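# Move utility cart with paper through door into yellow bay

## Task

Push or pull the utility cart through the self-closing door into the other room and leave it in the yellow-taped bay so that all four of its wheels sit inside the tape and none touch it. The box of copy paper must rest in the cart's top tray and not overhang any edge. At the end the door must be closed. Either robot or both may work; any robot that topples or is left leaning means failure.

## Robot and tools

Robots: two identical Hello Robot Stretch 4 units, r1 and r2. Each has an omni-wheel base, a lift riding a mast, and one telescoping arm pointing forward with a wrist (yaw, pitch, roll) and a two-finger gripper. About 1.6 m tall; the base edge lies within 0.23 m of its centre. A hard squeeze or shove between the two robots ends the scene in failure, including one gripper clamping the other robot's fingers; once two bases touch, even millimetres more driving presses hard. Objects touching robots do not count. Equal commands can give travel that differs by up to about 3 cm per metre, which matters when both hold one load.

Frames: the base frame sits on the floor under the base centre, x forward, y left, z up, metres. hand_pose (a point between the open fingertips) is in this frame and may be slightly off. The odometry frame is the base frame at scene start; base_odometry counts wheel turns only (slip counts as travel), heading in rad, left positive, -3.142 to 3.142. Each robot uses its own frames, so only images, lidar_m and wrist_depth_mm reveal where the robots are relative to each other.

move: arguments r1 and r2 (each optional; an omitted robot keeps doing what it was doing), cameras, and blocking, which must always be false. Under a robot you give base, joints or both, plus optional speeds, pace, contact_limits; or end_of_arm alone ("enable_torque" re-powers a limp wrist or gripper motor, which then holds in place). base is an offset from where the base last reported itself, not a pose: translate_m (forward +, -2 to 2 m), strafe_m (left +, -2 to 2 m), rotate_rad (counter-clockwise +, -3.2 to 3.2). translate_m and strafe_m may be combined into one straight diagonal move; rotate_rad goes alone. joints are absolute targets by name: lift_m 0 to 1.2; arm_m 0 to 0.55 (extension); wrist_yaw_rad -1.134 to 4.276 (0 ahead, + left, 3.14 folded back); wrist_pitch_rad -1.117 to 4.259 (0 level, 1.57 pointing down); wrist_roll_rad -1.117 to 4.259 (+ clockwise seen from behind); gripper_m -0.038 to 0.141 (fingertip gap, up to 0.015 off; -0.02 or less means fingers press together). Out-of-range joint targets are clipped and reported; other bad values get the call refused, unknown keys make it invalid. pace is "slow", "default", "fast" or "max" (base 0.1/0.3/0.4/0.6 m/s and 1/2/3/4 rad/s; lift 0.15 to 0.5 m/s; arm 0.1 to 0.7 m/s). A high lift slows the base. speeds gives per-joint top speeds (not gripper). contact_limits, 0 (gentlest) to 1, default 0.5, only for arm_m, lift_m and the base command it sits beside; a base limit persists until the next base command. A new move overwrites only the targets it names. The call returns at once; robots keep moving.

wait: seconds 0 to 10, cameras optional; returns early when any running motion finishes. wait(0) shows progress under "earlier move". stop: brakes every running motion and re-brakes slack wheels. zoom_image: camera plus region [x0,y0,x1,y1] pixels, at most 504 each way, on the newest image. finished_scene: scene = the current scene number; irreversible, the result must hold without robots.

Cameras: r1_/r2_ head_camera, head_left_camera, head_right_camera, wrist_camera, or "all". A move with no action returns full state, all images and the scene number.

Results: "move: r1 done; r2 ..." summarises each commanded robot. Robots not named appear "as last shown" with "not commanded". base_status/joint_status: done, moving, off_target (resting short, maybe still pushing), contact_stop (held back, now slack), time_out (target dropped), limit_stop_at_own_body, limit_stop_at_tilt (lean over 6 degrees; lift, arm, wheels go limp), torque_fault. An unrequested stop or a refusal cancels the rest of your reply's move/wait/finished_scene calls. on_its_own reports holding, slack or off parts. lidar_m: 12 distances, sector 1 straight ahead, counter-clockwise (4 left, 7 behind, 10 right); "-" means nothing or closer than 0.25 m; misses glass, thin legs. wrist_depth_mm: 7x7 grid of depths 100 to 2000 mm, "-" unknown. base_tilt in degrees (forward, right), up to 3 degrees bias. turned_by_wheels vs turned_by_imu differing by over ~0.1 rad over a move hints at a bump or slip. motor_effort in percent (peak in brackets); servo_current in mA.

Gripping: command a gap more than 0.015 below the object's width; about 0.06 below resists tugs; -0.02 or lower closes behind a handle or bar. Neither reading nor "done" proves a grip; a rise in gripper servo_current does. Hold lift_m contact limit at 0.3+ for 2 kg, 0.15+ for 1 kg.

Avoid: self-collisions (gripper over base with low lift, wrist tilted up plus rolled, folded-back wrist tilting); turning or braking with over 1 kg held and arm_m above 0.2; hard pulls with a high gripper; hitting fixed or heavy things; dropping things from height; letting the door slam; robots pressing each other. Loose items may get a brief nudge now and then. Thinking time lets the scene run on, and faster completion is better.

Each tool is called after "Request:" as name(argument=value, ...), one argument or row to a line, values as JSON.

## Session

Request:
move(
  blocking=false,
  cameras=["all"],
)

Scene clock: 0.00 s.
r1.base_odometry: x=+0.000 y=+0.000 heading=+0.000
r1.turned_by_wheels: +0.000
r1.turned_by_imu: +0.000
r1.base_tilt: forward=-1.6 right=+1.3
r1.lidar_m: 0.96 1.73 2.02 2.40 3.92 1.60 0.85 0.77 0.78 0.89 0.77 0.78
r1.base_status: not commanded
r1.joint_positions: lift_m=+0.124 arm_m=+0.000 wrist_yaw_rad=+3.194 wrist_pitch_rad=+0.002 wrist_roll_rad=+0.000 gripper_m=+0.056
r1.joint_status: not commanded
r1.measured_speeds: all 0
r1.motor_effort: lift_m=+19 arm_m=-4 wheel_0=-2 wheel_1=+1 wheel_2=+0
r1.servo_current: wrist_yaw_rad=59 wrist_pitch_rad=46 wrist_roll_rad=46 gripper_m=39
r1.hand_pose: x=-0.1216 y=+0.0722 z=+0.3019 quat_wxyz=(-0.026, -0.001, +0.000, +1.000) (m; r1's base frame)
r1.wrist_depth_mm: - 135 - - - - - / - 123 135 - - - - / - 121 191 - - - - / 110 136 194 - - - - / 137 - - - 1618 - - / 226 - 190 1098 188 1160 1118 / 224 163 750 798 768 768 759
r2.base_odometry: x=+0.000 y=+0.000 heading=+0.000
r2.turned_by_wheels: +0.000
r2.turned_by_imu: +0.000
r2.base_tilt: forward=-0.6 right=+0.1
r2.lidar_m: 1.29 1.32 1.58 2.33 2.36 2.78 1.41 1.41 2.77 2.39 2.42 1.48
r2.base_status: not commanded
r2.joint_positions: lift_m=+0.200 arm_m=+0.000 wrist_yaw_rad=+3.211 wrist_pitch_rad=+0.001 wrist_roll_rad=+0.000 gripper_m=+0.056
r2.joint_status: not commanded
r2.measured_speeds: all 0
r2.motor_effort: lift_m=+18 arm_m=-4 wheel_0=-1 wheel_1=+1 wheel_2=+1
r2.servo_current: wrist_yaw_rad=46 wrist_pitch_rad=39 wrist_roll_rad=52 gripper_m=52
r2.hand_pose: x=-0.1229 y=+0.0671 z=+0.3779 quat_wxyz=(-0.035, -0.001, +0.000, +0.999) (m; r2's base frame)
r2.wrist_depth_mm: - - 137 - - - - / - - 137 - - - - / - 109 138 - - - - / - 140 175 - - - - / 214 - - - - - - / 213 1281 196 1255 190 1336 1182 / 208 243 866 - - 854 878
pictures: r1_head_camera, r1_head_left_camera, r1_head_right_camera, r1_wrist_camera, r2_head_camera, r2_head_left_camera, r2_head_right_camera, r2_wrist_camera
Images, in order (width x height): r1_head_camera 420x560, r1_head_left_camera 420x672, r1_head_right_camera 420x672, r1_wrist_camera 616x392, r2_head_camera 420x560, r2_head_left_camera 420x672, r2_head_right_camera 420x672, r2_wrist_camera 616x392.

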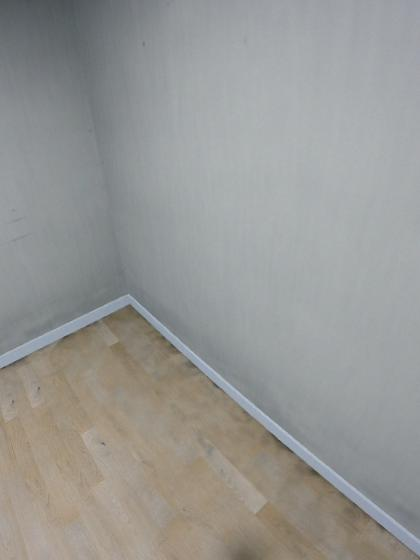

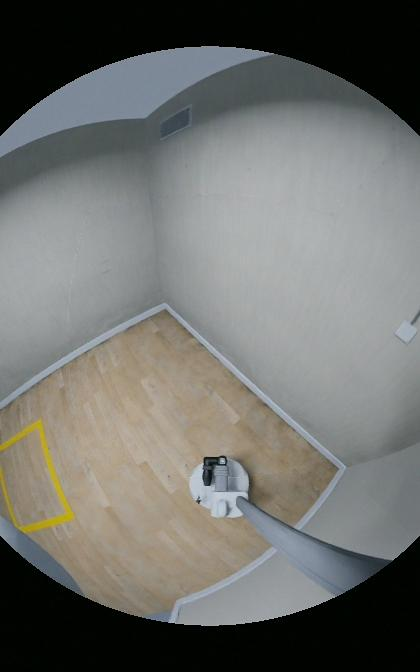

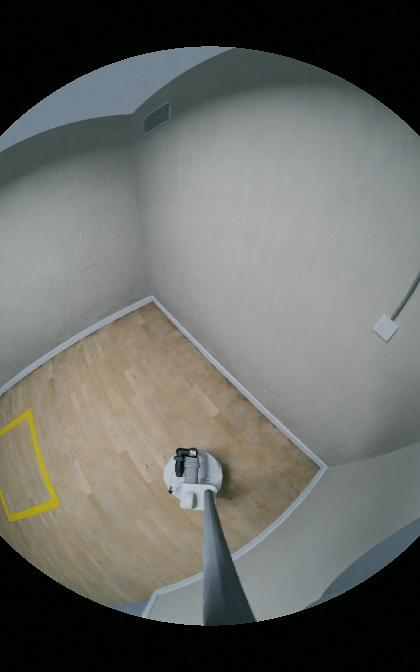

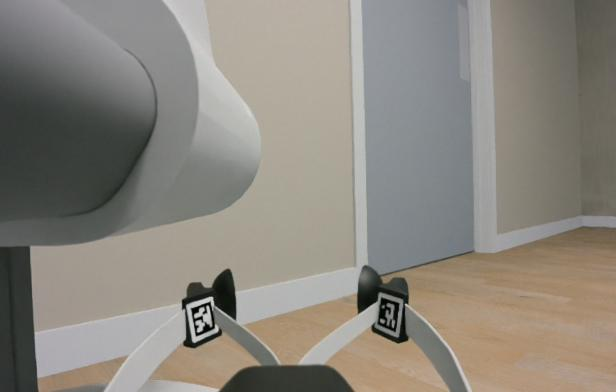

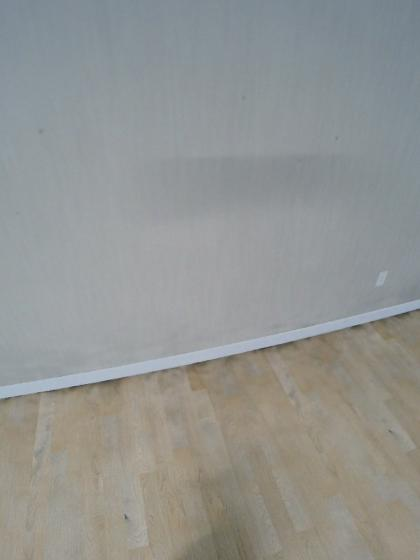

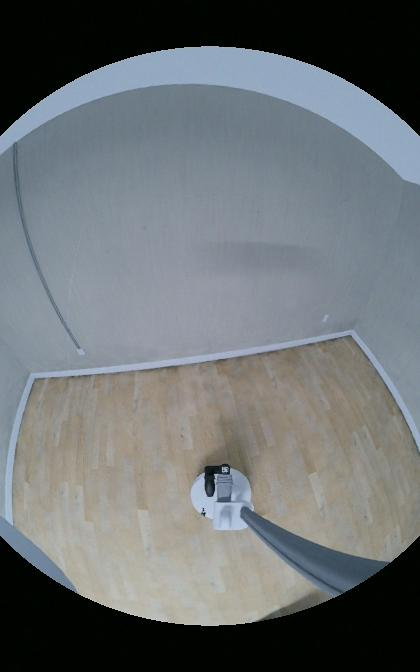

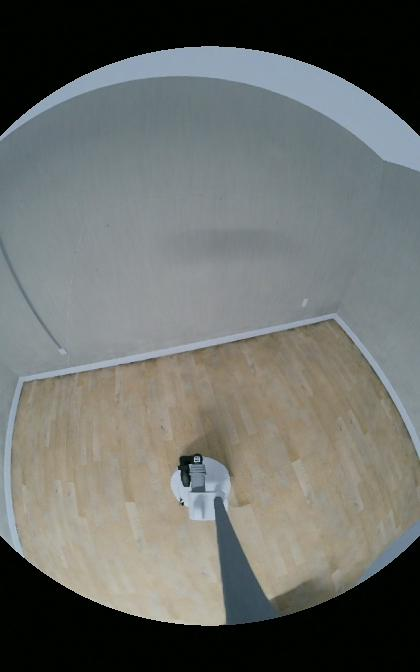

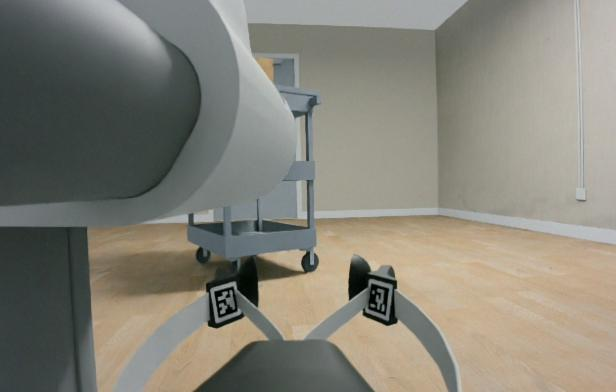

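Request:
move(
  blocking=false,
  r1={"base":{"rotate_rad":2.4}},
  r2={"base":{"rotate_rad":-2.9}},
)

Request:
wait(
  seconds=4,
)

Request:
wait(
  seconds=1,
  cameras=["r1_head_camera","r1_head_left_camera","r2_head_camera","r2_head_left_camera","r2_head_right_camera"],
)

Scene clock: 27.13 s.
move: r1 moving; r2 moving
r1.base_odometry: x=+0.000 y=+0.000 heading=+0.253
r1.turned_by_wheels: +0.253
r1.turned_by_imu: +0.253
r1.base_tilt: forward=-1.6 right=+1.3
r1.lidar_m: 1.15 2.01 2.11 2.98 2.65 1.07 0.80 0.74 0.81 0.80 0.72 0.82
r1.base_status: rotate_rad moving
r1.joint_positions: lift_m=+0.124 arm_m=+0.000 wrist_yaw_rad=+3.194 wrist_pitch_rad=+0.002 wrist_roll_rad=+0.000 gripper_m=+0.056
r1.joint_status: not commanded
r1.measured_speeds: translate_m=+0.000 strafe_m=+0.000 rotate_rad=+0.974 lift_m=+0.000 arm_m=+0.000 wrist_yaw_rad=+0.000 wrist_pitch_rad=+0.000 wrist_roll_rad=+0.000
r1.motor_effort: lift_m=+19(20) arm_m=-4(4) wheel_0=-7(9) wheel_1=-6(7) wheel_2=-6(7)
r1.servo_current: wrist_yaw_rad=46(59) wrist_pitch_rad=39(52) wrist_roll_rad=33(65) gripper_m=39(46)
r1.hand_pose: x=-0.1216 y=+0.0722 z=+0.3019 quat_wxyz=(-0.026, -0.001, +0.000, +1.000) (m; r1's base frame)
r1.wrist_depth_mm: - 135 - - - - 1808 / - 123 135 - - - 1808 / - 121 192 - - - 1756 / 111 136 195 - - - 1808 / 137 - - - - - 1756 / 226 - 190 976 188 1118 1138 / 224 152 759 798 778 750 759
r2.base_odometry: x=+0.000 y=+0.000 heading=-0.252
r2.turned_by_wheels: -0.252
r2.turned_by_imu: -0.244
r2.base_tilt: forward=-0.7 right=+0.0
r2.lidar_m: 1.35 1.27 1.41 2.01 2.34 2.43 3.58 1.41 3.28 2.43 2.39 1.79
r2.base_status: rotate_rad moving
r2.joint_positions: lift_m=+0.200 arm_m=+0.000 wrist_yaw_rad=+3.211 wrist_pitch_rad=+0.001 wrist_roll_rad=+0.000 gripper_m=+0.056
r2.joint_status: not commanded
r2.measured_speeds: translate_m=+0.001 strafe_m=+0.000 rotate_rad=-0.977 lift_m=+0.000 arm_m=+0.000 wrist_yaw_rad=+0.000 wrist_pitch_rad=+0.000 wrist_roll_rad=+0.000
r2.motor_effort: lift_m=+18(18) arm_m=-4(4) wheel_0=+11(11) wheel_1=+9(10) wheel_2=+10(11)
r2.servo_current: wrist_yaw_rad=52(52) wrist_pitch_rad=46(46) wrist_roll_rad=52(65) gripper_m=46(52)
r2.hand_pose: x=-0.1229 y=+0.0671 z=+0.3779 quat_wxyz=(-0.035, -0.001, +0.000, +0.999) (m; r2's base frame)
r2.wrist_depth_mm: - - 137 - - - - / - - 137 - - - - / - 109 138 - - - - / - 140 176 - - - - / 214 1756 - - - - - / 213 1281 196 1308 190 1336 1182 / 208 242 878 - - 854 878
pictures: none

Scene clock: 29.13 s.
earlier move: r1 done; r2 moving
r1.base_odometry: x=+0.000 y=+0.000 heading=+2.400
r1.turned_by_wheels: +2.147
r1.turned_by_imu: +2.158
r1.base_tilt: forward=-1.6 right=+1.2
r1.lidar_m: 2.35 1.02 0.78 0.75 0.81 0.80 0.77 0.84 1.25 2.02 2.17 3.14
r1.base_status: done
r1.joint_positions: lift_m=+0.124 arm_m=+0.000 wrist_yaw_rad=+3.194 wrist_pitch_rad=+0.002 wrist_roll_rad=+0.000 gripper_m=+0.056
r1.joint_status: not commanded
r1.measured_speeds: all 0
r1.motor_effort: lift_m=+19(20) arm_m=-4(4) wheel_0=-2(10) wheel_1=-2(9) wheel_2=-1(8)
r1.servo_current: wrist_yaw_rad=52(65) wrist_pitch_rad=33(52) wrist_roll_rad=39(65) gripper_m=39(52)
r1.hand_pose: x=-0.1216 y=+0.0722 z=+0.3019 quat_wxyz=(-0.026, -0.001, +0.000, +1.000) (m; r1's base frame)
r1.wrist_depth_mm: - 135 - - - - - / - 123 135 - - - - / - 121 191 - - - - / 110 135 193 - - - - / 137 - - - - - - / 216 - 190 - 187 - - / 750 750 750 143 750 723 759
r2.base_odometry: x=+0.000 y=+0.000 heading=-2.899
r2.turned_by_wheels: -2.647
r2.turned_by_imu: -2.576
r2.base_tilt: forward=-0.7 right=+0.0
r2.lidar_m: 1.41 3.33 2.48 2.38 1.80 1.36 1.32 1.39 1.91 2.34 2.45 3.48
r2.base_status: rotate_rad moving
r2.joint_positions: lift_m=+0.200 arm_m=+0.000 wrist_yaw_rad=+3.211 wrist_pitch_rad=+0.001 wrist_roll_rad=+0.000 gripper_m=+0.056
r2.joint_status: not commanded
r2.measured_speeds: all 0
r2.motor_effort: lift_m=+18(18) arm_m=-4(4) wheel_0=+3(14) wheel_1=+3(11) wheel_2=+4(11)
r2.servo_current: wrist_yaw_rad=46(52) wrist_pitch_rad=46(46) wrist_roll_rad=46(65) gripper_m=52(52)
r2.hand_pose: x=-0.1228 y=+0.0671 z=+0.3779 quat_wxyz=(-0.035, -0.001, +0.000, +0.999) (m; r2's base frame)
r2.wrist_depth_mm: - - 137 - - - - / - 107 137 - - - - / - 110 139 236 - - - / - 140 165 - - - - / 215 - - - - - - / 213 1281 195 1160 190 1138 1098 / 211 245 891 - - 854 878
wait: 2.00 of 4 s (r1 has come to rest)
pictures: none

Scene clock: 29.37 s.
earlier move: r2 done
r1.base_odometry: x=+0.000 y=+0.000 heading=+2.400
r1.turned_by_wheels: +0.000
r1.turned_by_imu: +0.000
r1.base_tilt: forward=-1.6 right=+1.3
r1.lidar_m: 2.36 1.04 0.76 0.75 0.81 0.79 0.77 0.85 1.23 2.02 2.15 3.15
r1.base_status: done
r1.joint_positions: lift_m=+0.124 arm_m=+0.000 wrist_yaw_rad=+3.194 wrist_pitch_rad=+0.002 wrist_roll_rad=+0.000 gripper_m=+0.056
r1.joint_status: not commanded
r1.measured_speeds: all 0
r1.motor_effort: lift_m=+19(20) arm_m=-4(4) wheel_0=-3(10) wheel_1=-2(9) wheel_2=-1(8)
r1.servo_current: wrist_yaw_rad=39(65) wrist_pitch_rad=39(52) wrist_roll_rad=52(65) gripper_m=39(52)
r1.hand_pose: x=-0.1216 y=+0.0722 z=+0.3019 quat_wxyz=(-0.026, -0.001, +0.000, +1.000) (m; r1's base frame)
r1.wrist_depth_mm: - 135 - - - - - / - 123 135 - - - - / - 121 192 - - - - / 110 135 194 - - - - / 136 - - - - - - / 216 - 190 - 187 - - / 750 759 750 143 732 723 750
r2.base_odometry: x=+0.000 y=+0.000 heading=-2.899
r2.turned_by_wheels: +0.000
r2.turned_by_imu: +0.000
r2.base_tilt: forward=-0.7 right=+0.1
r2.lidar_m: 1.42 3.32 2.49 2.40 1.83 1.34 1.31 1.38 1.97 2.35 2.47 3.46
r2.base_status: done
r2.joint_positions: lift_m=+0.200 arm_m=+0.000 wrist_yaw_rad=+3.211 wrist_pitch_rad=+0.001 wrist_roll_rad=+0.000 gripper_m=+0.056
r2.joint_status: not commanded
r2.measured_speeds: all 0
r2.motor_effort: lift_m=+18(18) arm_m=-4(4) wheel_0=+5(14) wheel_1=+4(11) wheel_2=+4(11)
r2.servo_current: wrist_yaw_rad=46(52) wrist_pitch_rad=39(46) wrist_roll_rad=39(65) gripper_m=52(52)
r2.hand_pose: x=-0.1228 y=+0.0671 z=+0.3779 quat_wxyz=(-0.035, -0.001, +0.000, +0.999) (m; r2's base frame)
r2.wrist_depth_mm: - - 137 - - - - / - 107 137 - - - - / - 110 139 235 - - - / - 140 165 - - - - / 215 - - - - - - / 212 1308 195 1182 190 1118 1118 / 211 244 891 - - 854 891
wait: 0.23 of 1 s (r2 has come to rest)
pictures: r1_head_camera, r1_head_left_camera, r2_head_camera, r2_head_left_camera, r2_head_right_camera
Images, in order (width x height): r1_head_camera 420x560, r1_head_left_camera 420x672, r2_head_camera 420x560, r2_head_left_camera 420x672, r2_head_right_camera 420x672.

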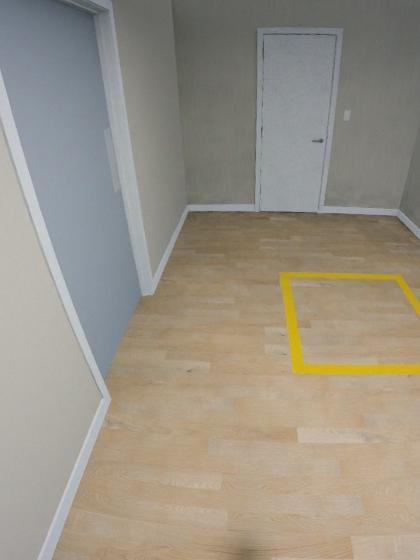

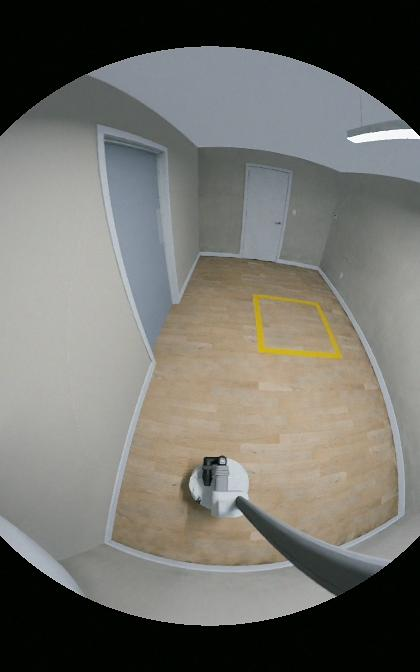

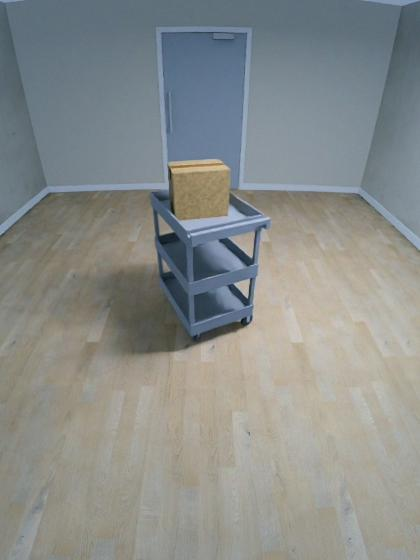

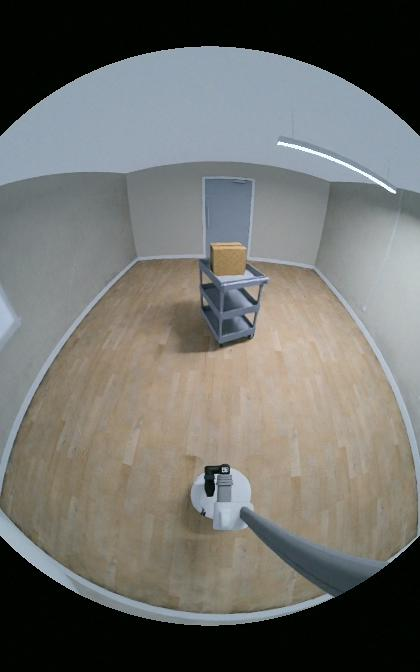

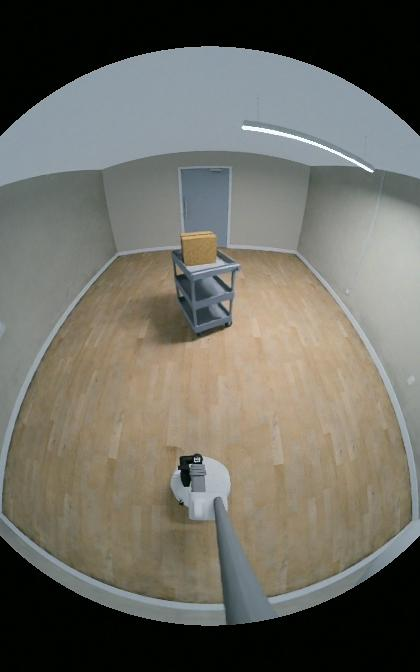

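Request:
move(
  blocking=false,
  r1={"base":{"translate_m":1.45}},
  r2={"base":{"strafe_m":0.95},"joints":{"lift_m":0.87}},
)

Request:
zoom_image(
  camera="r2_head_camera",
  region=[120, 130, 300, 350],
)

Request:
wait(
  seconds=5,
)

Request:
wait(
  seconds=4,
  cameras=["r1_head_camera","r1_head_left_camera","r2_head_camera","r2_head_right_camera"],
)

Scene clock: 82.57 s.
move: r1 moving; r2 moving
r1.base_odometry: x=-0.023 y=+0.021 heading=+2.400
r1.turned_by_wheels: +0.000
r1.turned_by_imu: +0.000
r1.base_tilt: forward=-1.6 right=+1.3
r1.lidar_m: 2.34 0.99 0.77 0.75 0.81 0.84 0.79 0.85 1.30 2.00 2.16 3.12
r1.base_status: translate_m moving
r1.joint_positions: lift_m=+0.124 arm_m=+0.000 wrist_yaw_rad=+3.194 wrist_pitch_rad=+0.002 wrist_roll_rad=+0.000 gripper_m=+0.056
r1.joint_status: not commanded
r1.measured_speeds: translate_m=+0.122 strafe_m=+0.000 rotate_rad=+0.002 lift_m=+0.000 arm_m=+0.000 wrist_yaw_rad=+0.000 wrist_pitch_rad=+0.000 wrist_roll_rad=+0.000
r1.motor_effort: lift_m=+19(20) arm_m=-4(4) wheel_0=+6(8) wheel_1=+4(7) wheel_2=-9(9)
r1.servo_current: wrist_yaw_rad=65(65) wrist_pitch_rad=33(46) wrist_roll_rad=46(52) gripper_m=39(46)
r1.hand_pose: x=-0.1216 y=+0.0722 z=+0.3019 quat_wxyz=(-0.026, -0.001, +0.000, +1.000) (m; r1's base frame)
r1.wrist_depth_mm: - 135 - - - - - / - 122 145 - - - - / - 121 190 - - - - / 110 135 194 - - - - / 137 - - - - - - / 216 - 190 - 187 - - / 750 768 750 798 741 723 759
r2.base_odometry: x=+0.009 y=-0.035 heading=-2.899
r2.turned_by_wheels: +0.000
r2.turned_by_imu: +0.001
r2.base_tilt: forward=-0.6 right=+0.1
r2.lidar_m: 1.38 3.25 2.42 2.35 1.84 1.36 1.32 1.40 1.95 2.35 2.48 1.64
r2.base_status: strafe_m moving
r2.joint_positions: lift_m=+0.238 arm_m=+0.000 wrist_yaw_rad=+3.211 wrist_pitch_rad=+0.001 wrist_roll_rad=+0.000 gripper_m=+0.056
r2.joint_status: lift_m moving
r2.measured_speeds: translate_m=+0.001 strafe_m=+0.142 rotate_rad=-0.005 lift_m=+0.146 arm_m=+0.000 wrist_yaw_rad=+0.000 wrist_pitch_rad=+0.000 wrist_roll_rad=+0.000
r2.motor_effort: lift_m=+24(24) arm_m=-4(4) wheel_0=-8(11) wheel_1=+11(12) wheel_2=-1(4)
r2.servo_current: wrist_yaw_rad=39(52) wrist_pitch_rad=39(46) wrist_roll_rad=46(59) gripper_m=52(52)
r2.hand_pose: x=-0.1228 y=+0.0671 z=+0.4157 quat_wxyz=(-0.035, -0.001, +0.000, +0.999) (m; r2's base frame)
r2.wrist_depth_mm: - - 137 - - - - / - - 137 - - - - / - 109 139 229 - - - / - 139 163 - - - - / 214 - - - - - - / 211 1255 191 1160 190 1229 1160 / 208 242 1008 - - 946 931
pictures: none

Scaled by 2.291 from the camera's 420x560 image, which has a finer 1200x1600 frame.
This view is cut from an older image: the scene may have changed since it was taken.

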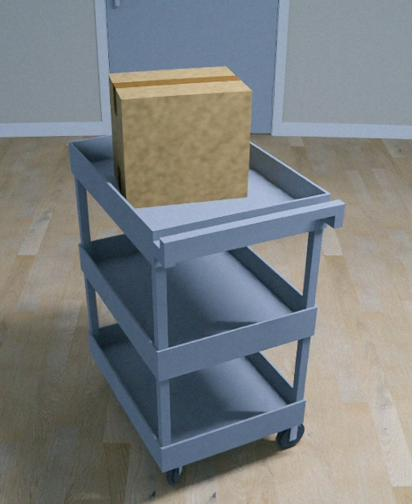

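Scene clock: 86.57 s.
earlier move: r1 moving; r2 done
r1.base_odometry: x=-0.863 y=+0.791 heading=+2.400
r1.turned_by_wheels: +0.000
r1.turned_by_imu: +0.000
r1.base_tilt: forward=-1.6 right=+1.3
r1.lidar_m: 2.05 1.00 0.77 0.66 0.72 1.04 1.93 2.11 2.18 2.12 2.24 2.82
r1.base_status: translate_m moving
r1.joint_positions: lift_m=+0.124 arm_m=+0.000 wrist_yaw_rad=+3.194 wrist_pitch_rad=+0.002 wrist_roll_rad=+0.000 gripper_m=+0.056
r1.joint_status: not commanded
r1.measured_speeds: translate_m=+0.300 strafe_m=+0.000 rotate_rad=+0.002 lift_m=+0.000 arm_m=+0.000 wrist_yaw_rad=+0.000 wrist_pitch_rad=+0.000 wrist_roll_rad=+0.000
r1.motor_effort: lift_m=+20(20) arm_m=-4(4) wheel_0=+4(9) wheel_1=+3(7) wheel_2=-6(10)
r1.servo_current: wrist_yaw_rad=59(78) wrist_pitch_rad=39(52) wrist_roll_rad=46(72) gripper_m=46(52)
r1.hand_pose: x=-0.1216 y=+0.0722 z=+0.3019 quat_wxyz=(-0.026, -0.001, +0.000, +1.000) (m; r1's base frame)
r1.wrist_depth_mm: - 135 - - - - - / - 122 145 - - - - / - 121 189 - - - - / 110 135 203 - - - - / 216 - - - - 1576 - / 1008 1205 194 1205 188 1160 991 / 741 759 759 798 788 759 750
r2.base_odometry: x=+0.228 y=-0.922 heading=-2.899
r2.turned_by_wheels: +0.000
r2.turned_by_imu: +0.001
r2.base_tilt: forward=-0.6 right=+0.0
r2.lidar_m: 4.48 2.02 1.49 1.45 1.50 1.31 1.29 1.34 1.92 3.28 3.46 1.66
r2.base_status: done
r2.joint_positions: lift_m=+0.870 arm_m=+0.000 wrist_yaw_rad=+3.211 wrist_pitch_rad=+0.001 wrist_roll_rad=+0.000 gripper_m=+0.056
r2.joint_status: all done
r2.measured_speeds: all 0
r2.motor_effort: lift_m=+21(26) arm_m=-4(4) wheel_0=-1(14) wheel_1=+0(12) wheel_2=+0(4)
r2.servo_current: wrist_yaw_rad=46(52) wrist_pitch_rad=46(46) wrist_roll_rad=52(59) gripper_m=46(59)
r2.hand_pose: x=-0.1228 y=+0.0671 z=+1.0476 quat_wxyz=(-0.035, -0.001, +0.000, +0.999) (m; r2's base frame)
r2.wrist_depth_mm: - - 137 - - - - / - 107 138 - - - - / - 110 138 235 - - - / - 140 165 - - - - / 216 - - - - - - / 213 - 190 - 187 - - / 211 122 - - - - -
wait: 4.00 of 5 s (r2 has come to rest)
pictures: none

Scene clock: 88.40 s.
earlier move: r1 done
r1.base_odometry: x=-1.069 y=+0.979 heading=+2.400
r1.turned_by_wheels: +0.000
r1.turned_by_imu: +0.000
r1.base_tilt: forward=-1.6 right=+1.2
r1.lidar_m: 1.98 0.91 0.75 0.71 0.75 1.01 2.18 2.40 2.22 2.13 2.29 2.55
r1.base_status: done
r1.joint_positions: lift_m=+0.124 arm_m=+0.000 wrist_yaw_rad=+3.194 wrist_pitch_rad=+0.002 wrist_roll_rad=+0.000 gripper_m=+0.056
r1.joint_status: not commanded
r1.measured_speeds: all 0
r1.motor_effort: lift_m=+19(20) arm_m=-4(4) wheel_0=+2(9) wheel_1=+2(7) wheel_2=+0(10)
r1.servo_current: wrist_yaw_rad=39(78) wrist_pitch_rad=39(52) wrist_roll_rad=52(72) gripper_m=39(52)
r1.hand_pose: x=-0.1216 y=+0.0722 z=+0.3019 quat_wxyz=(-0.026, -0.001, +0.000, +1.000) (m; r1's base frame)
r1.wrist_depth_mm: - 135 - - - - - / - 123 146 - - - - / - 121 191 - - - - / 111 136 206 - - - - / 216 - - - - 1756 - / 1008 1229 193 1205 187 1138 - / 741 759 750 798 788 759 759
r2.base_odometry: x=+0.228 y=-0.922 heading=-2.899
r2.turned_by_wheels: +0.000
r2.turned_by_imu: +0.000
r2.base_tilt: forward=-0.7 right=+0.1
r2.lidar_m: 4.48 2.02 1.45 1.44 1.54 1.30 1.26 1.36 1.88 3.28 3.43 1.66
r2.base_status: done
r2.joint_positions: lift_m=+0.870 arm_m=+0.000 wrist_yaw_rad=+3.211 wrist_pitch_rad=+0.001 wrist_roll_rad=+0.000 gripper_m=+0.056
r2.joint_status: all done
r2.measured_speeds: all 0
r2.motor_effort: lift_m=+21(26) arm_m=-4(4) wheel_0=-1(14) wheel_1=+0(12) wheel_2=+0(4)
r2.servo_current: wrist_yaw_rad=39(65) wrist_pitch_rad=39(52) wrist_roll_rad=59(59) gripper_m=46(59)
r2.hand_pose: x=-0.1228 y=+0.0671 z=+1.0476 quat_wxyz=(-0.035, -0.001, +0.000, +0.999) (m; r2's base frame)
r2.wrist_depth_mm: - - 137 - - - - / - 107 137 - - - - / - 110 138 234 - - - / - 140 165 - - - - / 216 - - - - - - / 213 - 189 - 188 - - / 211 122 - - - - -
wait: 1.83 of 4 s (r1 has come to rest)
pictures: r1_head_camera, r1_head_left_camera, r2_head_camera, r2_head_right_camera
Images, in order (width x height): r1_head_camera 420x560, r1_head_left_camera 420x672, r2_head_camera 420x560, r2_head_right_camera 420x672.

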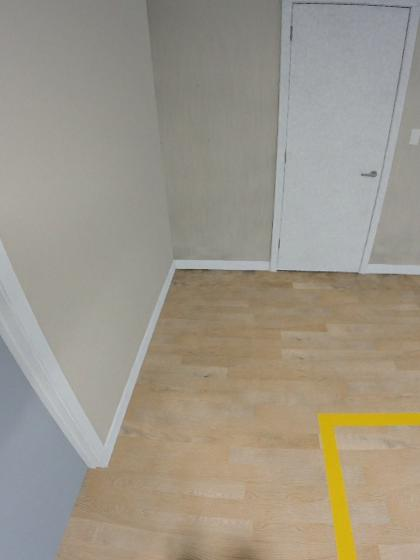

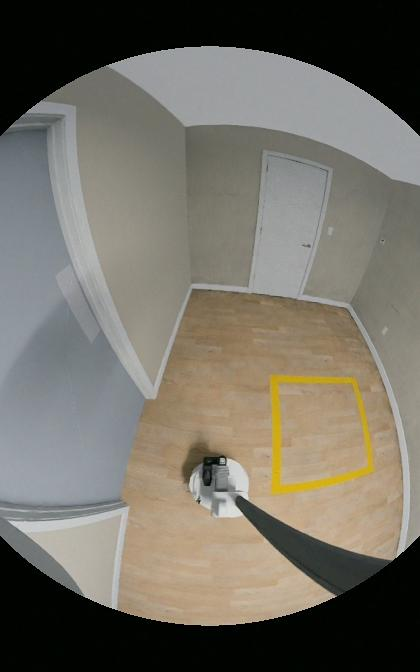

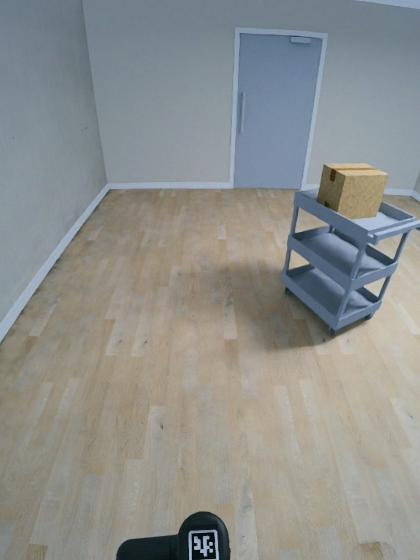

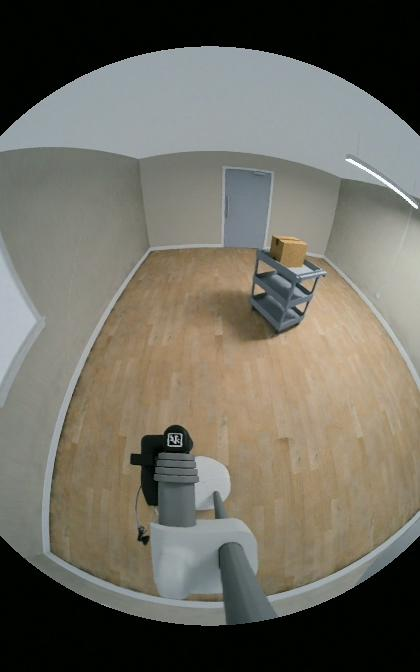

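Request:
move(
  blocking=false,
  r1={"base":{"translate_m":0.33},"joints":{"lift_m":0.5}},
  r2={"base":{"translate_m":2.0},"pace":"fast"},
)

Request:
wait(
  seconds=2.5,
)

Request:
move(
  blocking=false,
  r1={"base":{"rotate_rad":1.571}},
)

Request:
wait(
  seconds=2,
)

Request:
wait(
  seconds=3,
  cameras=["r1_head_camera","r2_head_camera"],
)

Scene clock: 99.63 s.
move: r1 moving; r2 moving
r1.base_odometry: x=-1.092 y=+1.001 heading=+2.400
r1.turned_by_wheels: +0.000
r1.turned_by_imu: +0.000
r1.base_tilt: forward=-1.6 right=+1.3
r1.lidar_m: 2.01 0.89 0.72 0.70 0.74 1.04 2.24 2.42 2.19 2.13 2.29 2.48
r1.base_status: translate_m moving
r1.joint_positions: lift_m=+0.162 arm_m=+0.000 wrist_yaw_rad=+3.194 wrist_pitch_rad=+0.002 wrist_roll_rad=+0.000 gripper_m=+0.056
r1.joint_status: lift_m moving
r1.measured_speeds: translate_m=+0.121 strafe_m=+0.000 rotate_rad=-0.001 lift_m=+0.146 arm_m=+0.000 wrist_yaw_rad=+0.000 wrist_pitch_rad=+0.000 wrist_roll_rad=+0.000
r1.motor_effort: lift_m=+25(28) arm_m=-4(4) wheel_0=+6(9) wheel_1=+6(7) wheel_2=-8(8)
r1.servo_current: wrist_yaw_rad=39(65) wrist_pitch_rad=33(46) wrist_roll_rad=46(72) gripper_m=39(46)
r1.hand_pose: x=-0.1216 y=+0.0722 z=+0.3395 quat_wxyz=(-0.026, -0.001, +0.000, +1.000) (m; r1's base frame)
r1.wrist_depth_mm: - 135 - - - - - / - 121 135 - - - - / - 123 187 - - - - / 111 136 212 - - - - / 215 - - - - 1808 - / 1060 1336 194 1281 187 1205 - / 820 831 820 878 854 842 820
r2.base_odometry: x=+0.188 y=-0.932 heading=-2.899
r2.turned_by_wheels: +0.000
r2.turned_by_imu: +0.001
r2.base_tilt: forward=-0.7 right=+0.0
r2.lidar_m: 4.44 2.00 1.48 1.43 1.56 1.38 1.32 1.39 1.96 3.28 3.43 1.64
r2.base_status: translate_m moving
r2.joint_positions: lift_m=+0.870 arm_m=+0.000 wrist_yaw_rad=+3.211 wrist_pitch_rad=+0.001 wrist_roll_rad=+0.000 gripper_m=+0.056
r2.joint_status: not commanded
r2.measured_speeds: translate_m=+0.160 strafe_m=-0.002 rotate_rad=+0.001 lift_m=+0.000 arm_m=+0.000 wrist_yaw_rad=+0.000 wrist_pitch_rad=+0.000 wrist_roll_rad=+0.000
r2.motor_effort: lift_m=+21(21) arm_m=-4(4) wheel_0=+9(10) wheel_1=+7(9) wheel_2=-14(15)
r2.servo_current: wrist_yaw_rad=46(52) wrist_pitch_rad=39(46) wrist_roll_rad=52(52) gripper_m=52(52)
r2.hand_pose: x=-0.1228 y=+0.0671 z=+1.0476 quat_wxyz=(-0.035, -0.001, +0.000, +0.999) (m; r2's base frame)
r2.wrist_depth_mm: - - 136 - - - - / - - 137 - - - - / - 111 138 223 - - - / - 139 155 - - - - / 213 - - - - - - / 211 - 190 - 188 - - / 206 124 - - - - -
pictures: none

Scene clock: 101.73 s.
earlier move: r1 done; r2 moving
r1.base_odometry: x=-1.312 y=+1.202 heading=+2.400
r1.turned_by_wheels: +0.000
r1.turned_by_imu: +0.000
r1.base_tilt: forward=-1.6 right=+1.3
r1.lidar_m: 1.93 0.83 0.68 0.66 0.72 0.99 2.54 2.75 2.22 2.16 2.28 2.22
r1.base_status: done
r1.joint_positions: lift_m=+0.500 arm_m=+0.000 wrist_yaw_rad=+3.194 wrist_pitch_rad=+0.002 wrist_roll_rad=+0.000 gripper_m=+0.056
r1.joint_status: all done
r1.measured_speeds: all 0
r1.motor_effort: lift_m=+24(28) arm_m=-4(4) wheel_0=+1(9) wheel_1=+1(7) wheel_2=+0(10)
r1.servo_current: wrist_yaw_rad=39(65) wrist_pitch_rad=39(52) wrist_roll_rad=52(72) gripper_m=46(46)
r1.hand_pose: x=-0.1216 y=+0.0722 z=+0.6771 quat_wxyz=(-0.026, -0.001, +0.000, +1.000) (m; r1's base frame)
r1.wrist_depth_mm: - 135 - - - - - / - 123 146 - - - - / - 121 192 - - - - / 110 136 208 - - - - / 216 - - - - - - / - - 193 - 187 - - / 1576 1537 1499 153 1618 1397 -
r2.base_odometry: x=-0.548 y=-1.114 heading=-2.899
r2.turned_by_wheels: +0.000
r2.turned_by_imu: +0.001
r2.base_tilt: forward=-0.7 right=+0.0
r2.lidar_m: 3.68 1.98 1.46 1.41 1.47 2.14 2.04 2.19 3.08 3.32 1.09 1.13
r2.base_status: translate_m moving
r2.joint_positions: lift_m=+0.870 arm_m=+0.000 wrist_yaw_rad=+3.211 wrist_pitch_rad=+0.001 wrist_roll_rad=+0.000 gripper_m=+0.056
r2.joint_status: not commanded
r2.measured_speeds: translate_m=+0.399 strafe_m=+0.000 rotate_rad=-0.001 lift_m=+0.000 arm_m=+0.000 wrist_yaw_rad=+0.000 wrist_pitch_rad=+0.000 wrist_roll_rad=+0.000
r2.motor_effort: lift_m=+21(21) arm_m=-4(4) wheel_0=+7(12) wheel_1=+6(10) wheel_2=-9(16)
r2.servo_current: wrist_yaw_rad=39(52) wrist_pitch_rad=33(46) wrist_roll_rad=39(59) gripper_m=46(52)
r2.hand_pose: x=-0.1228 y=+0.0671 z=+1.0476 quat_wxyz=(-0.035, -0.001, +0.000, +0.999) (m; r2's base frame)
r2.wrist_depth_mm: - - 136 - - - - / - - 137 - - - - / - 111 138 - - - - / - 139 172 - - - - / 213 - - - - - - / 211 - 196 - 191 - - / 206 239 - - - - -
wait: 2.10 of 2.5 s (r1 has come to rest)
pictures: none

Scene clock: 102.23 s.
earlier move: r2 moving
move: r1 moving
r1.base_odometry: x=-1.312 y=+1.202 heading=+2.652
r1.turned_by_wheels: +0.252
r1.turned_by_imu: +0.253
r1.base_tilt: forward=-1.6 right=+1.3
r1.lidar_m: 1.16 0.70 0.68 0.69 0.85 1.44 2.56 2.42 2.16 2.18 2.41 2.15
r1.base_status: rotate_rad moving
r1.joint_positions: lift_m=+0.500 arm_m=+0.000 wrist_yaw_rad=+3.194 wrist_pitch_rad=+0.002 wrist_roll_rad=+0.000 gripper_m=+0.056
r1.joint_status: not commanded
r1.measured_speeds: translate_m=+0.000 strafe_m=+0.000 rotate_rad=+0.970 lift_m=+0.000 arm_m=+0.000 wrist_yaw_rad=+0.000 wrist_pitch_rad=+0.000 wrist_roll_rad=+0.000
r1.motor_effort: lift_m=+24(24) arm_m=-4(4) wheel_0=-8(9) wheel_1=-8(8) wheel_2=-7(7)
r1.servo_current: wrist_yaw_rad=59(65) wrist_pitch_rad=39(46) wrist_roll_rad=52(59) gripper_m=39(46)
r1.hand_pose: x=-0.1216 y=+0.0722 z=+0.6772 quat_wxyz=(-0.026, -0.001, +0.000, +1.000) (m; r1's base frame)
r1.wrist_depth_mm: - 135 - - - - - / - 123 146 - - - - / - 121 191 - - - - / 111 135 206 - - - - / 216 - - - - - - / - - 193 - 188 - - / 1499 1576 1537 153 1618 1430 1499
r2.base_odometry: x=-0.741 y=-1.162 heading=-2.899
r2.turned_by_wheels: +0.000
r2.turned_by_imu: +0.000
r2.base_tilt: forward=-0.6 right=+0.1
r2.lidar_m: 3.48 1.96 1.45 1.39 1.43 2.14 2.27 2.39 3.36 3.32 0.97 1.08
r2.base_status: translate_m moving
r2.joint_positions: lift_m=+0.870 arm_m=+0.000 wrist_yaw_rad=+3.211 wrist_pitch_rad=+0.001 wrist_roll_rad=+0.000 gripper_m=+0.056
r2.joint_status: not commanded
r2.measured_speeds: translate_m=+0.399 strafe_m=+0.000 rotate_rad=+0.003 lift_m=+0.000 arm_m=+0.000 wrist_yaw_rad=+0.000 wrist_pitch_rad=+0.000 wrist_roll_rad=+0.000
r2.motor_effort: lift_m=+21(21) arm_m=-4(4) wheel_0=+2(10) wheel_1=+7(7) wheel_2=-9(11)
r2.servo_current: wrist_yaw_rad=39(52) wrist_pitch_rad=39(46) wrist_roll_rad=59(59) gripper_m=52(52)
r2.hand_pose: x=-0.1228 y=+0.0671 z=+1.0476 quat_wxyz=(-0.035, -0.001, +0.000, +0.999) (m; r2's base frame)
r2.wrist_depth_mm: - - 136 - - - - / - - 137 - - - - / - 111 138 - - - - / - 139 172 - - - - / 213 - - - - - - / 211 - 196 - 191 - - / 206 240 - - - - -
pictures: none

Scene clock: 103.80 s.
earlier move: r1 done; r2 moving
r1.base_odometry: x=-1.312 y=+1.202 heading=-2.313
r1.turned_by_wheels: +1.318
r1.turned_by_imu: +1.325
r1.base_tilt: forward=-1.6 right=+1.3
r1.lidar_m: 0.69 0.75 0.94 2.53 2.71 2.20 2.14 2.30 2.23 2.00 0.82 0.70
r1.base_status: done
r1.joint_positions: lift_m=+0.500 arm_m=+0.000 wrist_yaw_rad=+3.194 wrist_pitch_rad=+0.002 wrist_roll_rad=+0.000 gripper_m=+0.056
r1.joint_status: not commanded
r1.measured_speeds: all 0
r1.motor_effort: lift_m=+24(24) arm_m=-4(4) wheel_0=-3(10) wheel_1=-2(9) wheel_2=-2(9)
r1.servo_current: wrist_yaw_rad=46(65) wrist_pitch_rad=46(46) wrist_roll_rad=46(65) gripper_m=39(46)
r1.hand_pose: x=-0.1216 y=+0.0722 z=+0.6772 quat_wxyz=(-0.026, -0.001, +0.000, +1.000) (m; r1's base frame)
r1.wrist_depth_mm: - 135 - - - - - / - 123 146 - - - - / - 121 191 - - - - / 110 136 206 - - - - / 216 - - - - - - / - - 194 - 187 - - / 1537 1537 1537 143 1661 1499 1661
r2.base_odometry: x=-1.348 y=-1.313 heading=-2.899
r2.turned_by_wheels: +0.000
r2.turned_by_imu: +0.001
r2.base_tilt: forward=-0.7 right=+0.1
r2.lidar_m: 2.88 1.92 1.45 1.39 1.49 2.05 2.91 3.01 3.43 0.77 0.74 2.99
r2.base_status: translate_m moving
r2.joint_positions: lift_m=+0.870 arm_m=+0.000 wrist_yaw_rad=+3.211 wrist_pitch_rad=+0.001 wrist_roll_rad=+0.000 gripper_m=+0.056
r2.joint_status: not commanded
r2.measured_speeds: translate_m=+0.399 strafe_m=-0.001 rotate_rad=+0.003 lift_m=+0.000 arm_m=+0.000 wrist_yaw_rad=+0.000 wrist_pitch_rad=+0.000 wrist_roll_rad=+0.000
r2.motor_effort: lift_m=+21(21) arm_m=-4(4) wheel_0=+6(11) wheel_1=+5(8) wheel_2=-8(11)
r2.servo_current: wrist_yaw_rad=52(52) wrist_pitch_rad=39(46) wrist_roll_rad=46(59) gripper_m=46(52)
r2.hand_pose: x=-0.1228 y=+0.0671 z=+1.0476 quat_wxyz=(-0.035, -0.001, +0.000, +0.999) (m; r2's base frame)
r2.wrist_depth_mm: - - 136 - - - - / - - 137 - - - - / - 111 138 290 - - - / - 139 172 - - - - / 213 - - - - - - / 211 - 197 - 190 - - / 206 239 - - - - -
wait: 1.57 of 2 s (r1 has come to rest)
pictures: none

Scene clock: 105.63 s.
earlier move: r2 done
r1.base_odometry: x=-1.312 y=+1.202 heading=-2.313
r1.turned_by_wheels: +0.000
r1.turned_by_imu: +0.000
r1.base_tilt: forward=-1.6 right=+1.2
r1.lidar_m: 0.67 0.74 0.95 2.54 2.69 2.20 2.14 2.30 2.22 1.97 0.81 0.69
r1.base_status: done
r1.joint_positions: lift_m=+0.500 arm_m=+0.000 wrist_yaw_rad=+3.194 wrist_pitch_rad=+0.002 wrist_roll_rad=+0.000 gripper_m=+0.056
r1.joint_status: not commanded
r1.measured_speeds: all 0
r1.motor_effort: lift_m=+24(24) arm_m=-4(4) wheel_0=-3(10) wheel_1=-2(9) wheel_2=-2(9)
r1.servo_current: wrist_yaw_rad=59(72) wrist_pitch_rad=46(52) wrist_roll_rad=52(65) gripper_m=46(52)
r1.hand_pose: x=-0.1216 y=+0.0722 z=+0.6772 quat_wxyz=(-0.026, -0.001, +0.000, +1.000) (m; r1's base frame)
r1.wrist_depth_mm: - 135 - - - - - / - 123 146 - - - - / - 121 191 - - - - / 111 136 206 - - - - / 216 - - - - - - / - - 193 - 187 - - / 1499 1537 1499 143 1708 1537 1661
r2.base_odometry: x=-1.713 y=-1.403 heading=-2.899
r2.turned_by_wheels: +0.000
r2.turned_by_imu: +0.001
r2.base_tilt: forward=-0.7 right=+0.1
r2.lidar_m: 2.53 1.88 1.43 1.37 1.45 2.03 3.31 3.46 0.80 0.65 3.45 2.57
r2.base_status: done
r2.joint_positions: lift_m=+0.870 arm_m=+0.000 wrist_yaw_rad=+3.211 wrist_pitch_rad=+0.001 wrist_roll_rad=+0.000 gripper_m=+0.056
r2.joint_status: not commanded
r2.measured_speeds: all 0
r2.motor_effort: lift_m=+21(21) arm_m=-4(4) wheel_0=+1(11) wheel_1=+3(8) wheel_2=-2(11)
r2.servo_current: wrist_yaw_rad=52(59) wrist_pitch_rad=39(52) wrist_roll_rad=59(59) gripper_m=46(52)
r2.hand_pose: x=-0.1228 y=+0.0671 z=+1.0476 quat_wxyz=(-0.035, -0.001, +0.000, +0.999) (m; r2's base frame)
r2.wrist_depth_mm: - - 137 - - - - / - 107 137 - - - - / - 113 139 - - - - / - 139 179 - - - - / 216 - - - - - - / 213 - 196 - 190 - - / 211 244 - - - - -
wait: 1.83 of 3 s (r2 has come to rest)
pictures: r1_head_camera, r2_head_camera
Images, in order (width x height): r1_head_camera 420x560, r2_head_camera 420x560.

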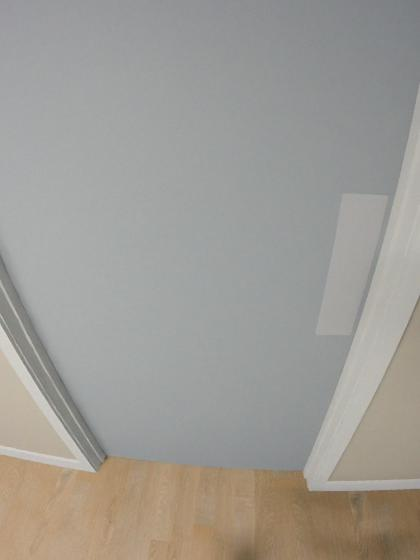

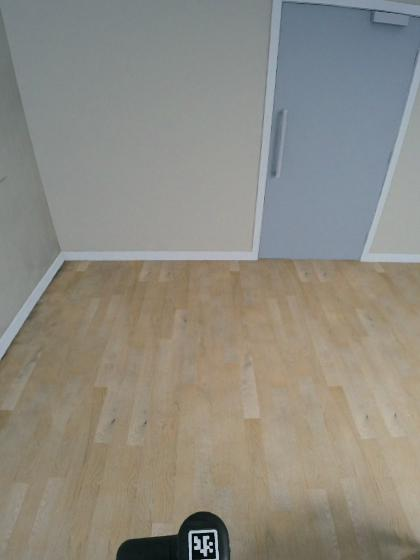

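Request:
move(
  blocking=false,
  r2={"base":{"translate_m":1.5,"strafe_m":-0.44},"joints":{"wrist_yaw_rad":0.1,"gripper_m":0.13}},
)

Request:
wait(
  seconds=8,
)

Request:
wait(
  seconds=1,
  cameras=["r2_head_camera","r2_wrist_camera"],
)

Scene clock: 116.10 s.
move: r2 moving
r1: as last shown
r1.lidar_m: 0.68 0.75 0.93 2.52 2.72 2.19 2.15 2.32 2.25 1.99 0.83 0.69
r1.motor_effort: lift_m=+23(24) arm_m=-4(4) wheel_0=-3(4) wheel_1=-2(2) wheel_2=-2(2)
r1.servo_current: wrist_yaw_rad=59(65) wrist_pitch_rad=39(52) wrist_roll_rad=65(78) gripper_m=46(46)
r1.wrist_depth_mm: - 135 - - - - - / - 123 146 - - - - / - 121 191 - - - - / 110 135 206 - - - - / 217 - - - - - - / - - 193 - 187 - - / 1537 1576 1537 143 1708 1464 1618
r2.base_odometry: x=-1.746 y=-1.402 heading=-2.899
r2.turned_by_wheels: +0.000
r2.turned_by_imu: +0.001
r2.base_tilt: forward=-0.7 right=+0.1
r2.lidar_m: 2.48 1.94 1.43 1.37 1.45 2.03 3.34 3.50 0.77 0.64 3.44 2.48
r2.base_status: translate_m moving; strafe_m moving
r2.joint_positions: lift_m=+0.870 arm_m=+0.000 wrist_yaw_rad=+2.650 wrist_pitch_rad=+0.001 wrist_roll_rad=+0.000 gripper_m=+0.075
r2.joint_status: wrist_yaw_rad moving; gripper_m moving
r2.measured_speeds: translate_m=+0.121 strafe_m=-0.035 rotate_rad=-0.001 lift_m=+0.000 arm_m=+0.000 wrist_yaw_rad=-1.732 wrist_pitch_rad=+0.000 wrist_roll_rad=+0.000
r2.motor_effort: lift_m=+21(21) arm_m=-4(4) wheel_0=+7(13) wheel_1=+4(7) wheel_2=-13(14)
r2.servo_current: wrist_yaw_rad=104(163) wrist_pitch_rad=39(46) wrist_roll_rad=39(52) gripper_m=104(104)
r2.hand_pose: x=-0.0421 y=+0.2131 z=+1.0476 quat_wxyz=(+0.243, -0.001, +0.000, +0.970) (m; r2's base frame)
r2.wrist_depth_mm: - - - - - 1661 - / - - - - - 1708 - / 217 - - - - 1708 - / - - - - - 1661 - / - - - - - - - / - - 190 - 190 - - / - - - - - - -
pictures: none

Scene clock: 122.27 s.
earlier move: r2 done
r1.base_odometry: x=-1.312 y=+1.202 heading=-2.313
r1.turned_by_wheels: +0.000
r1.turned_by_imu: +0.000
r1.base_tilt: forward=-1.6 right=+1.3
r1.lidar_m: 0.68 0.75 0.97 2.53 2.69 2.21 2.15 2.32 2.24 1.99 0.86 0.69
r1.base_status: not commanded
r1.joint_positions: lift_m=+0.500 arm_m=+0.000 wrist_yaw_rad=+3.194 wrist_pitch_rad=+0.002 wrist_roll_rad=+0.000 gripper_m=+0.056
r1.joint_status: not commanded
r1.measured_speeds: all 0
r1.motor_effort: lift_m=+24(24) arm_m=-4(4) wheel_0=-3(4) wheel_1=-2(3) wheel_2=-2(2)
r1.servo_current: wrist_yaw_rad=46(72) wrist_pitch_rad=46(52) wrist_roll_rad=52(78) gripper_m=33(52)
r1.hand_pose: x=-0.1216 y=+0.0722 z=+0.6772 quat_wxyz=(-0.026, -0.001, +0.000, +1.000) (m; r1's base frame)
r1.wrist_depth_mm: - 135 - - - - - / - 123 146 - - - - / - 121 191 - - - - / 110 136 206 - - - - / 216 - - - - - - / - - 194 - 188 - - / 1537 1499 1576 143 1661 1464 1618
r2.base_odometry: x=-3.275 y=-1.337 heading=-2.899
r2.turned_by_wheels: +0.000
r2.turned_by_imu: +0.003
r2.base_tilt: forward=-0.7 right=+0.0
r2.lidar_m: 0.98 1.08 1.57 1.74 1.88 2.63 1.46 1.43 3.08 2.98 1.41 1.07
r2.base_status: done
r2.joint_positions: lift_m=+0.870 arm_m=+0.000 wrist_yaw_rad=+0.103 wrist_pitch_rad=+0.001 wrist_roll_rad=+0.000 gripper_m=+0.130
r2.joint_status: all done
r2.measured_speeds: all 0
r2.motor_effort: lift_m=+21(21) arm_m=-4(4) wheel_0=+2(13) wheel_1=+4(7) wheel_2=-4(15)
r2.servo_current: wrist_yaw_rad=59(163) wrist_pitch_rad=46(52) wrist_roll_rad=33(65) gripper_m=46(104)
r2.hand_pose: x=+0.4668 y=-0.0573 z=+1.0477 quat_wxyz=(+0.999, +0.000, +0.001, +0.051) (m; r2's base frame)
r2.wrist_depth_mm: - - - - - - - / - - - - - - - / - - - - - - - / - - - - - - - / - - - - - - - / - 186 187 - 190 - - / - - - - - - -
wait: 6.17 of 8 s (r2 has come to rest)
pictures: none

Scene clock: 123.27 s.
r1.base_odometry: x=-1.312 y=+1.202 heading=-2.313
r1.turned_by_wheels: +0.000
r1.turned_by_imu: +0.000
r1.base_tilt: forward=-1.6 right=+1.2
r1.lidar_m: 0.68 0.76 0.97 2.54 2.71 2.17 2.14 2.32 2.22 1.99 0.84 0.70
r1.base_status: not commanded
r1.joint_positions: lift_m=+0.500 arm_m=+0.000 wrist_yaw_rad=+3.194 wrist_pitch_rad=+0.002 wrist_roll_rad=+0.000 gripper_m=+0.056
r1.joint_status: not commanded
r1.measured_speeds: all 0
r1.motor_effort: lift_m=+23(24) arm_m=-4(4) wheel_0=-3(4) wheel_1=-2(3) wheel_2=-2(2)
r1.servo_current: wrist_yaw_rad=46(72) wrist_pitch_rad=46(52) wrist_roll_rad=52(78) gripper_m=39(52)
r1.hand_pose: x=-0.1216 y=+0.0722 z=+0.6772 quat_wxyz=(-0.026, -0.001, +0.000, +1.000) (m; r1's base frame)
r1.wrist_depth_mm: - 135 - - - - - / - 123 146 - - - - / - 121 191 - - - - / 110 136 205 - - - - / 217 - - - - - - / - - 194 - 187 - - / 1499 1499 1537 143 1661 1464 1618
r2.base_odometry: x=-3.275 y=-1.337 heading=-2.899
r2.turned_by_wheels: +0.000
r2.turned_by_imu: +0.000
r2.base_tilt: forward=-0.7 right=+0.1
r2.lidar_m: 0.98 1.08 1.57 1.75 1.84 2.65 1.45 1.42 3.08 2.98 1.43 1.06
r2.base_status: done
r2.joint_positions: lift_m=+0.870 arm_m=+0.000 wrist_yaw_rad=+0.103 wrist_pitch_rad=+0.001 wrist_roll_rad=+0.000 gripper_m=+0.130
r2.joint_status: all done
r2.measured_speeds: all 0
r2.motor_effort: lift_m=+20(21) arm_m=-4(4) wheel_0=+2(13) wheel_1=+4(7) wheel_2=-4(15)
r2.servo_current: wrist_yaw_rad=33(163) wrist_pitch_rad=39(52) wrist_roll_rad=46(65) gripper_m=59(104)
r2.hand_pose: x=+0.4668 y=-0.0573 z=+1.0477 quat_wxyz=(+0.999, +0.000, +0.001, +0.051) (m; r2's base frame)
r2.wrist_depth_mm: - - - - - - - / - - - - - - - / - - - - - - - / - - - - - - - / - - - - - - - / - 186 187 - 190 - - / - - - - - - -
wait: 1.00 s; at rest by 0.27 s
pictures: r2_head_camera, r2_wrist_camera
Images, in order (width x height): r2_head_camera 420x560, r2_wrist_camera 616x392.

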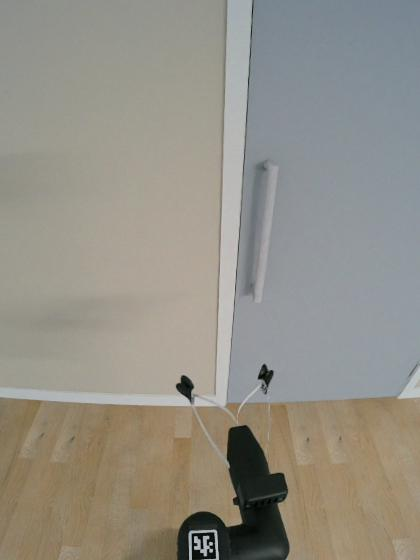

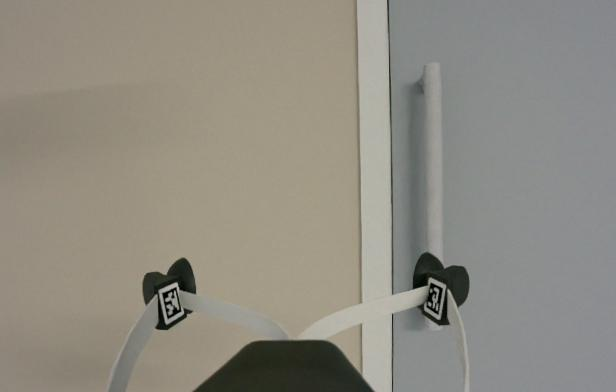

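Request:
move(
  blocking=false,
  r2={"base":{"translate_m":0.25,"strafe_m":-0.16}},
)

Request:
wait(
  seconds=3,
  cameras=["r2_head_camera","r2_wrist_camera"],
)

Scene clock: 132.30 s.
move: r2 moving
r1: as last shown
r1.base_tilt: forward=-1.6 right=+1.3
r1.lidar_m: 0.70 0.73 0.96 2.54 2.68 2.19 2.15 2.30 2.24 2.01 0.84 0.69
r1.motor_effort: lift_m=+24(24) arm_m=-4(4) wheel_0=-3(4) wheel_1=-2(2) wheel_2=-2(2)
r1.servo_current: wrist_yaw_rad=46(59) wrist_pitch_rad=39(52) wrist_roll_rad=59(65) gripper_m=39(46)
r1.wrist_depth_mm: - 135 - - - - - / - 123 146 - - - - / - 121 191 - - - - / 110 135 206 - - - - / 216 - - - - - - / - - 193 - 188 - - / 1576 1576 1576 143 1756 1430 1576
r2.base_odometry: x=-3.308 y=-1.325 heading=-2.899
r2.turned_by_wheels: -0.001
r2.turned_by_imu: +0.000
r2.base_tilt: forward=-0.7 right=+0.0
r2.lidar_m: 0.94 1.07 1.47 1.77 1.90 2.66 1.49 1.47 3.05 2.98 1.35 1.02
r2.base_status: translate_m moving; strafe_m moving
r2.joint_positions: lift_m=+0.870 arm_m=+0.000 wrist_yaw_rad=+0.103 wrist_pitch_rad=+0.001 wrist_roll_rad=+0.000 gripper_m=+0.130
r2.joint_status: not commanded
r2.measured_speeds: translate_m=+0.117 strafe_m=-0.073 rotate_rad=+0.006 lift_m=+0.000 arm_m=+0.000 wrist_yaw_rad=+0.000 wrist_pitch_rad=+0.000 wrist_roll_rad=+0.000
r2.motor_effort: lift_m=+20(21) arm_m=-4(4) wheel_0=+11(12) wheel_1=-4(6) wheel_2=-12(13)
r2.servo_current: wrist_yaw_rad=39(52) wrist_pitch_rad=39(52) wrist_roll_rad=33(52) gripper_m=46(59)
r2.hand_pose: x=+0.4668 y=-0.0573 z=+1.0477 quat_wxyz=(+0.999, +0.000, +0.001, +0.051) (m; r2's base frame)
r2.wrist_depth_mm: - - - - - - - / - - - - 654 - - / - - - - 661 - - / - - - - 750 - - / - - - - 750 - - / - 186 186 - 196 - - / - - - - - - -
pictures: none

Scene clock: 134.13 s.
earlier move: r2 done
r1.base_odometry: x=-1.312 y=+1.202 heading=-2.313
r1.turned_by_wheels: +0.000
r1.turned_by_imu: +0.000
r1.base_tilt: forward=-1.6 right=+1.3
r1.lidar_m: 0.69 0.77 0.95 2.53 2.71 2.24 2.14 2.32 2.23 2.01 0.84 0.68
r1.base_status: not commanded
r1.joint_positions: lift_m=+0.500 arm_m=+0.000 wrist_yaw_rad=+3.194 wrist_pitch_rad=+0.002 wrist_roll_rad=+0.000 gripper_m=+0.056
r1.joint_status: not commanded
r1.measured_speeds: all 0
r1.motor_effort: lift_m=+24(24) arm_m=-4(4) wheel_0=-3(4) wheel_1=-2(3) wheel_2=-2(2)
r1.servo_current: wrist_yaw_rad=33(65) wrist_pitch_rad=46(52) wrist_roll_rad=39(65) gripper_m=39(52)
r1.hand_pose: x=-0.1216 y=+0.0722 z=+0.6772 quat_wxyz=(-0.026, -0.001, +0.000, +1.000) (m; r1's base frame)
r1.wrist_depth_mm: - 135 - - - - - / - 123 145 - - - - / - 121 191 - - - - / 110 136 206 - - - - / 216 - - - - - - / - - 194 - 187 - - / 1537 1464 1499 143 1661 1464 1661
r2.base_odometry: x=-3.556 y=-1.241 heading=-2.899
r2.turned_by_wheels: +0.000
r2.turned_by_imu: +0.001
r2.base_tilt: forward=-0.6 right=+0.0
r2.lidar_m: 0.70 0.82 1.17 1.89 2.02 2.85 1.63 1.64 2.92 2.63 1.07 0.81
r2.base_status: done
r2.joint_positions: lift_m=+0.870 arm_m=+0.000 wrist_yaw_rad=+0.103 wrist_pitch_rad=+0.001 wrist_roll_rad=+0.000 gripper_m=+0.130
r2.joint_status: not commanded
r2.measured_speeds: all 0
r2.motor_effort: lift_m=+20(21) arm_m=-4(4) wheel_0=+3(16) wheel_1=-3(7) wheel_2=-3(14)
r2.servo_current: wrist_yaw_rad=52(65) wrist_pitch_rad=39(52) wrist_roll_rad=46(59) gripper_m=52(59)
r2.hand_pose: x=+0.4668 y=-0.0573 z=+1.0477 quat_wxyz=(+0.999, +0.000, +0.001, +0.051) (m; r2's base frame)
r2.wrist_depth_mm: - - - 530 - - - / - - - 455 - - - / - - - 535 - - - / - - - 544 - - - / - - - 539 - - - / - 186 193 473 190 - - / - - - - - - -
wait: 1.83 of 3 s (r2 has come to rest)
pictures: r2_head_camera, r2_wrist_camera
Images, in order (width x height): r2_head_camera 420x560, r2_wrist_camera 616x392.

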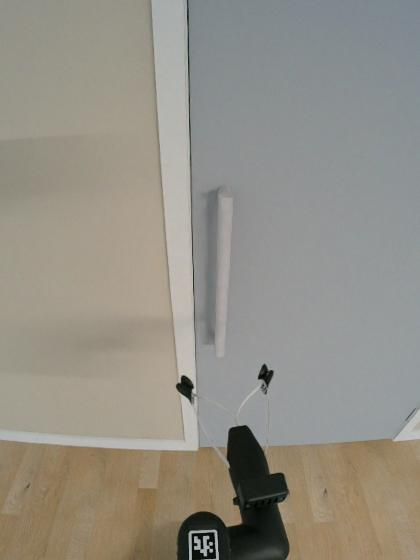

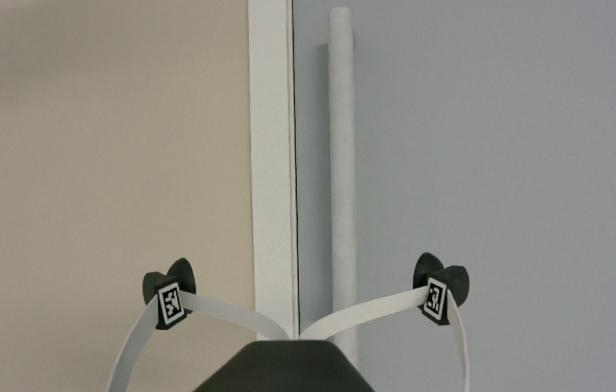

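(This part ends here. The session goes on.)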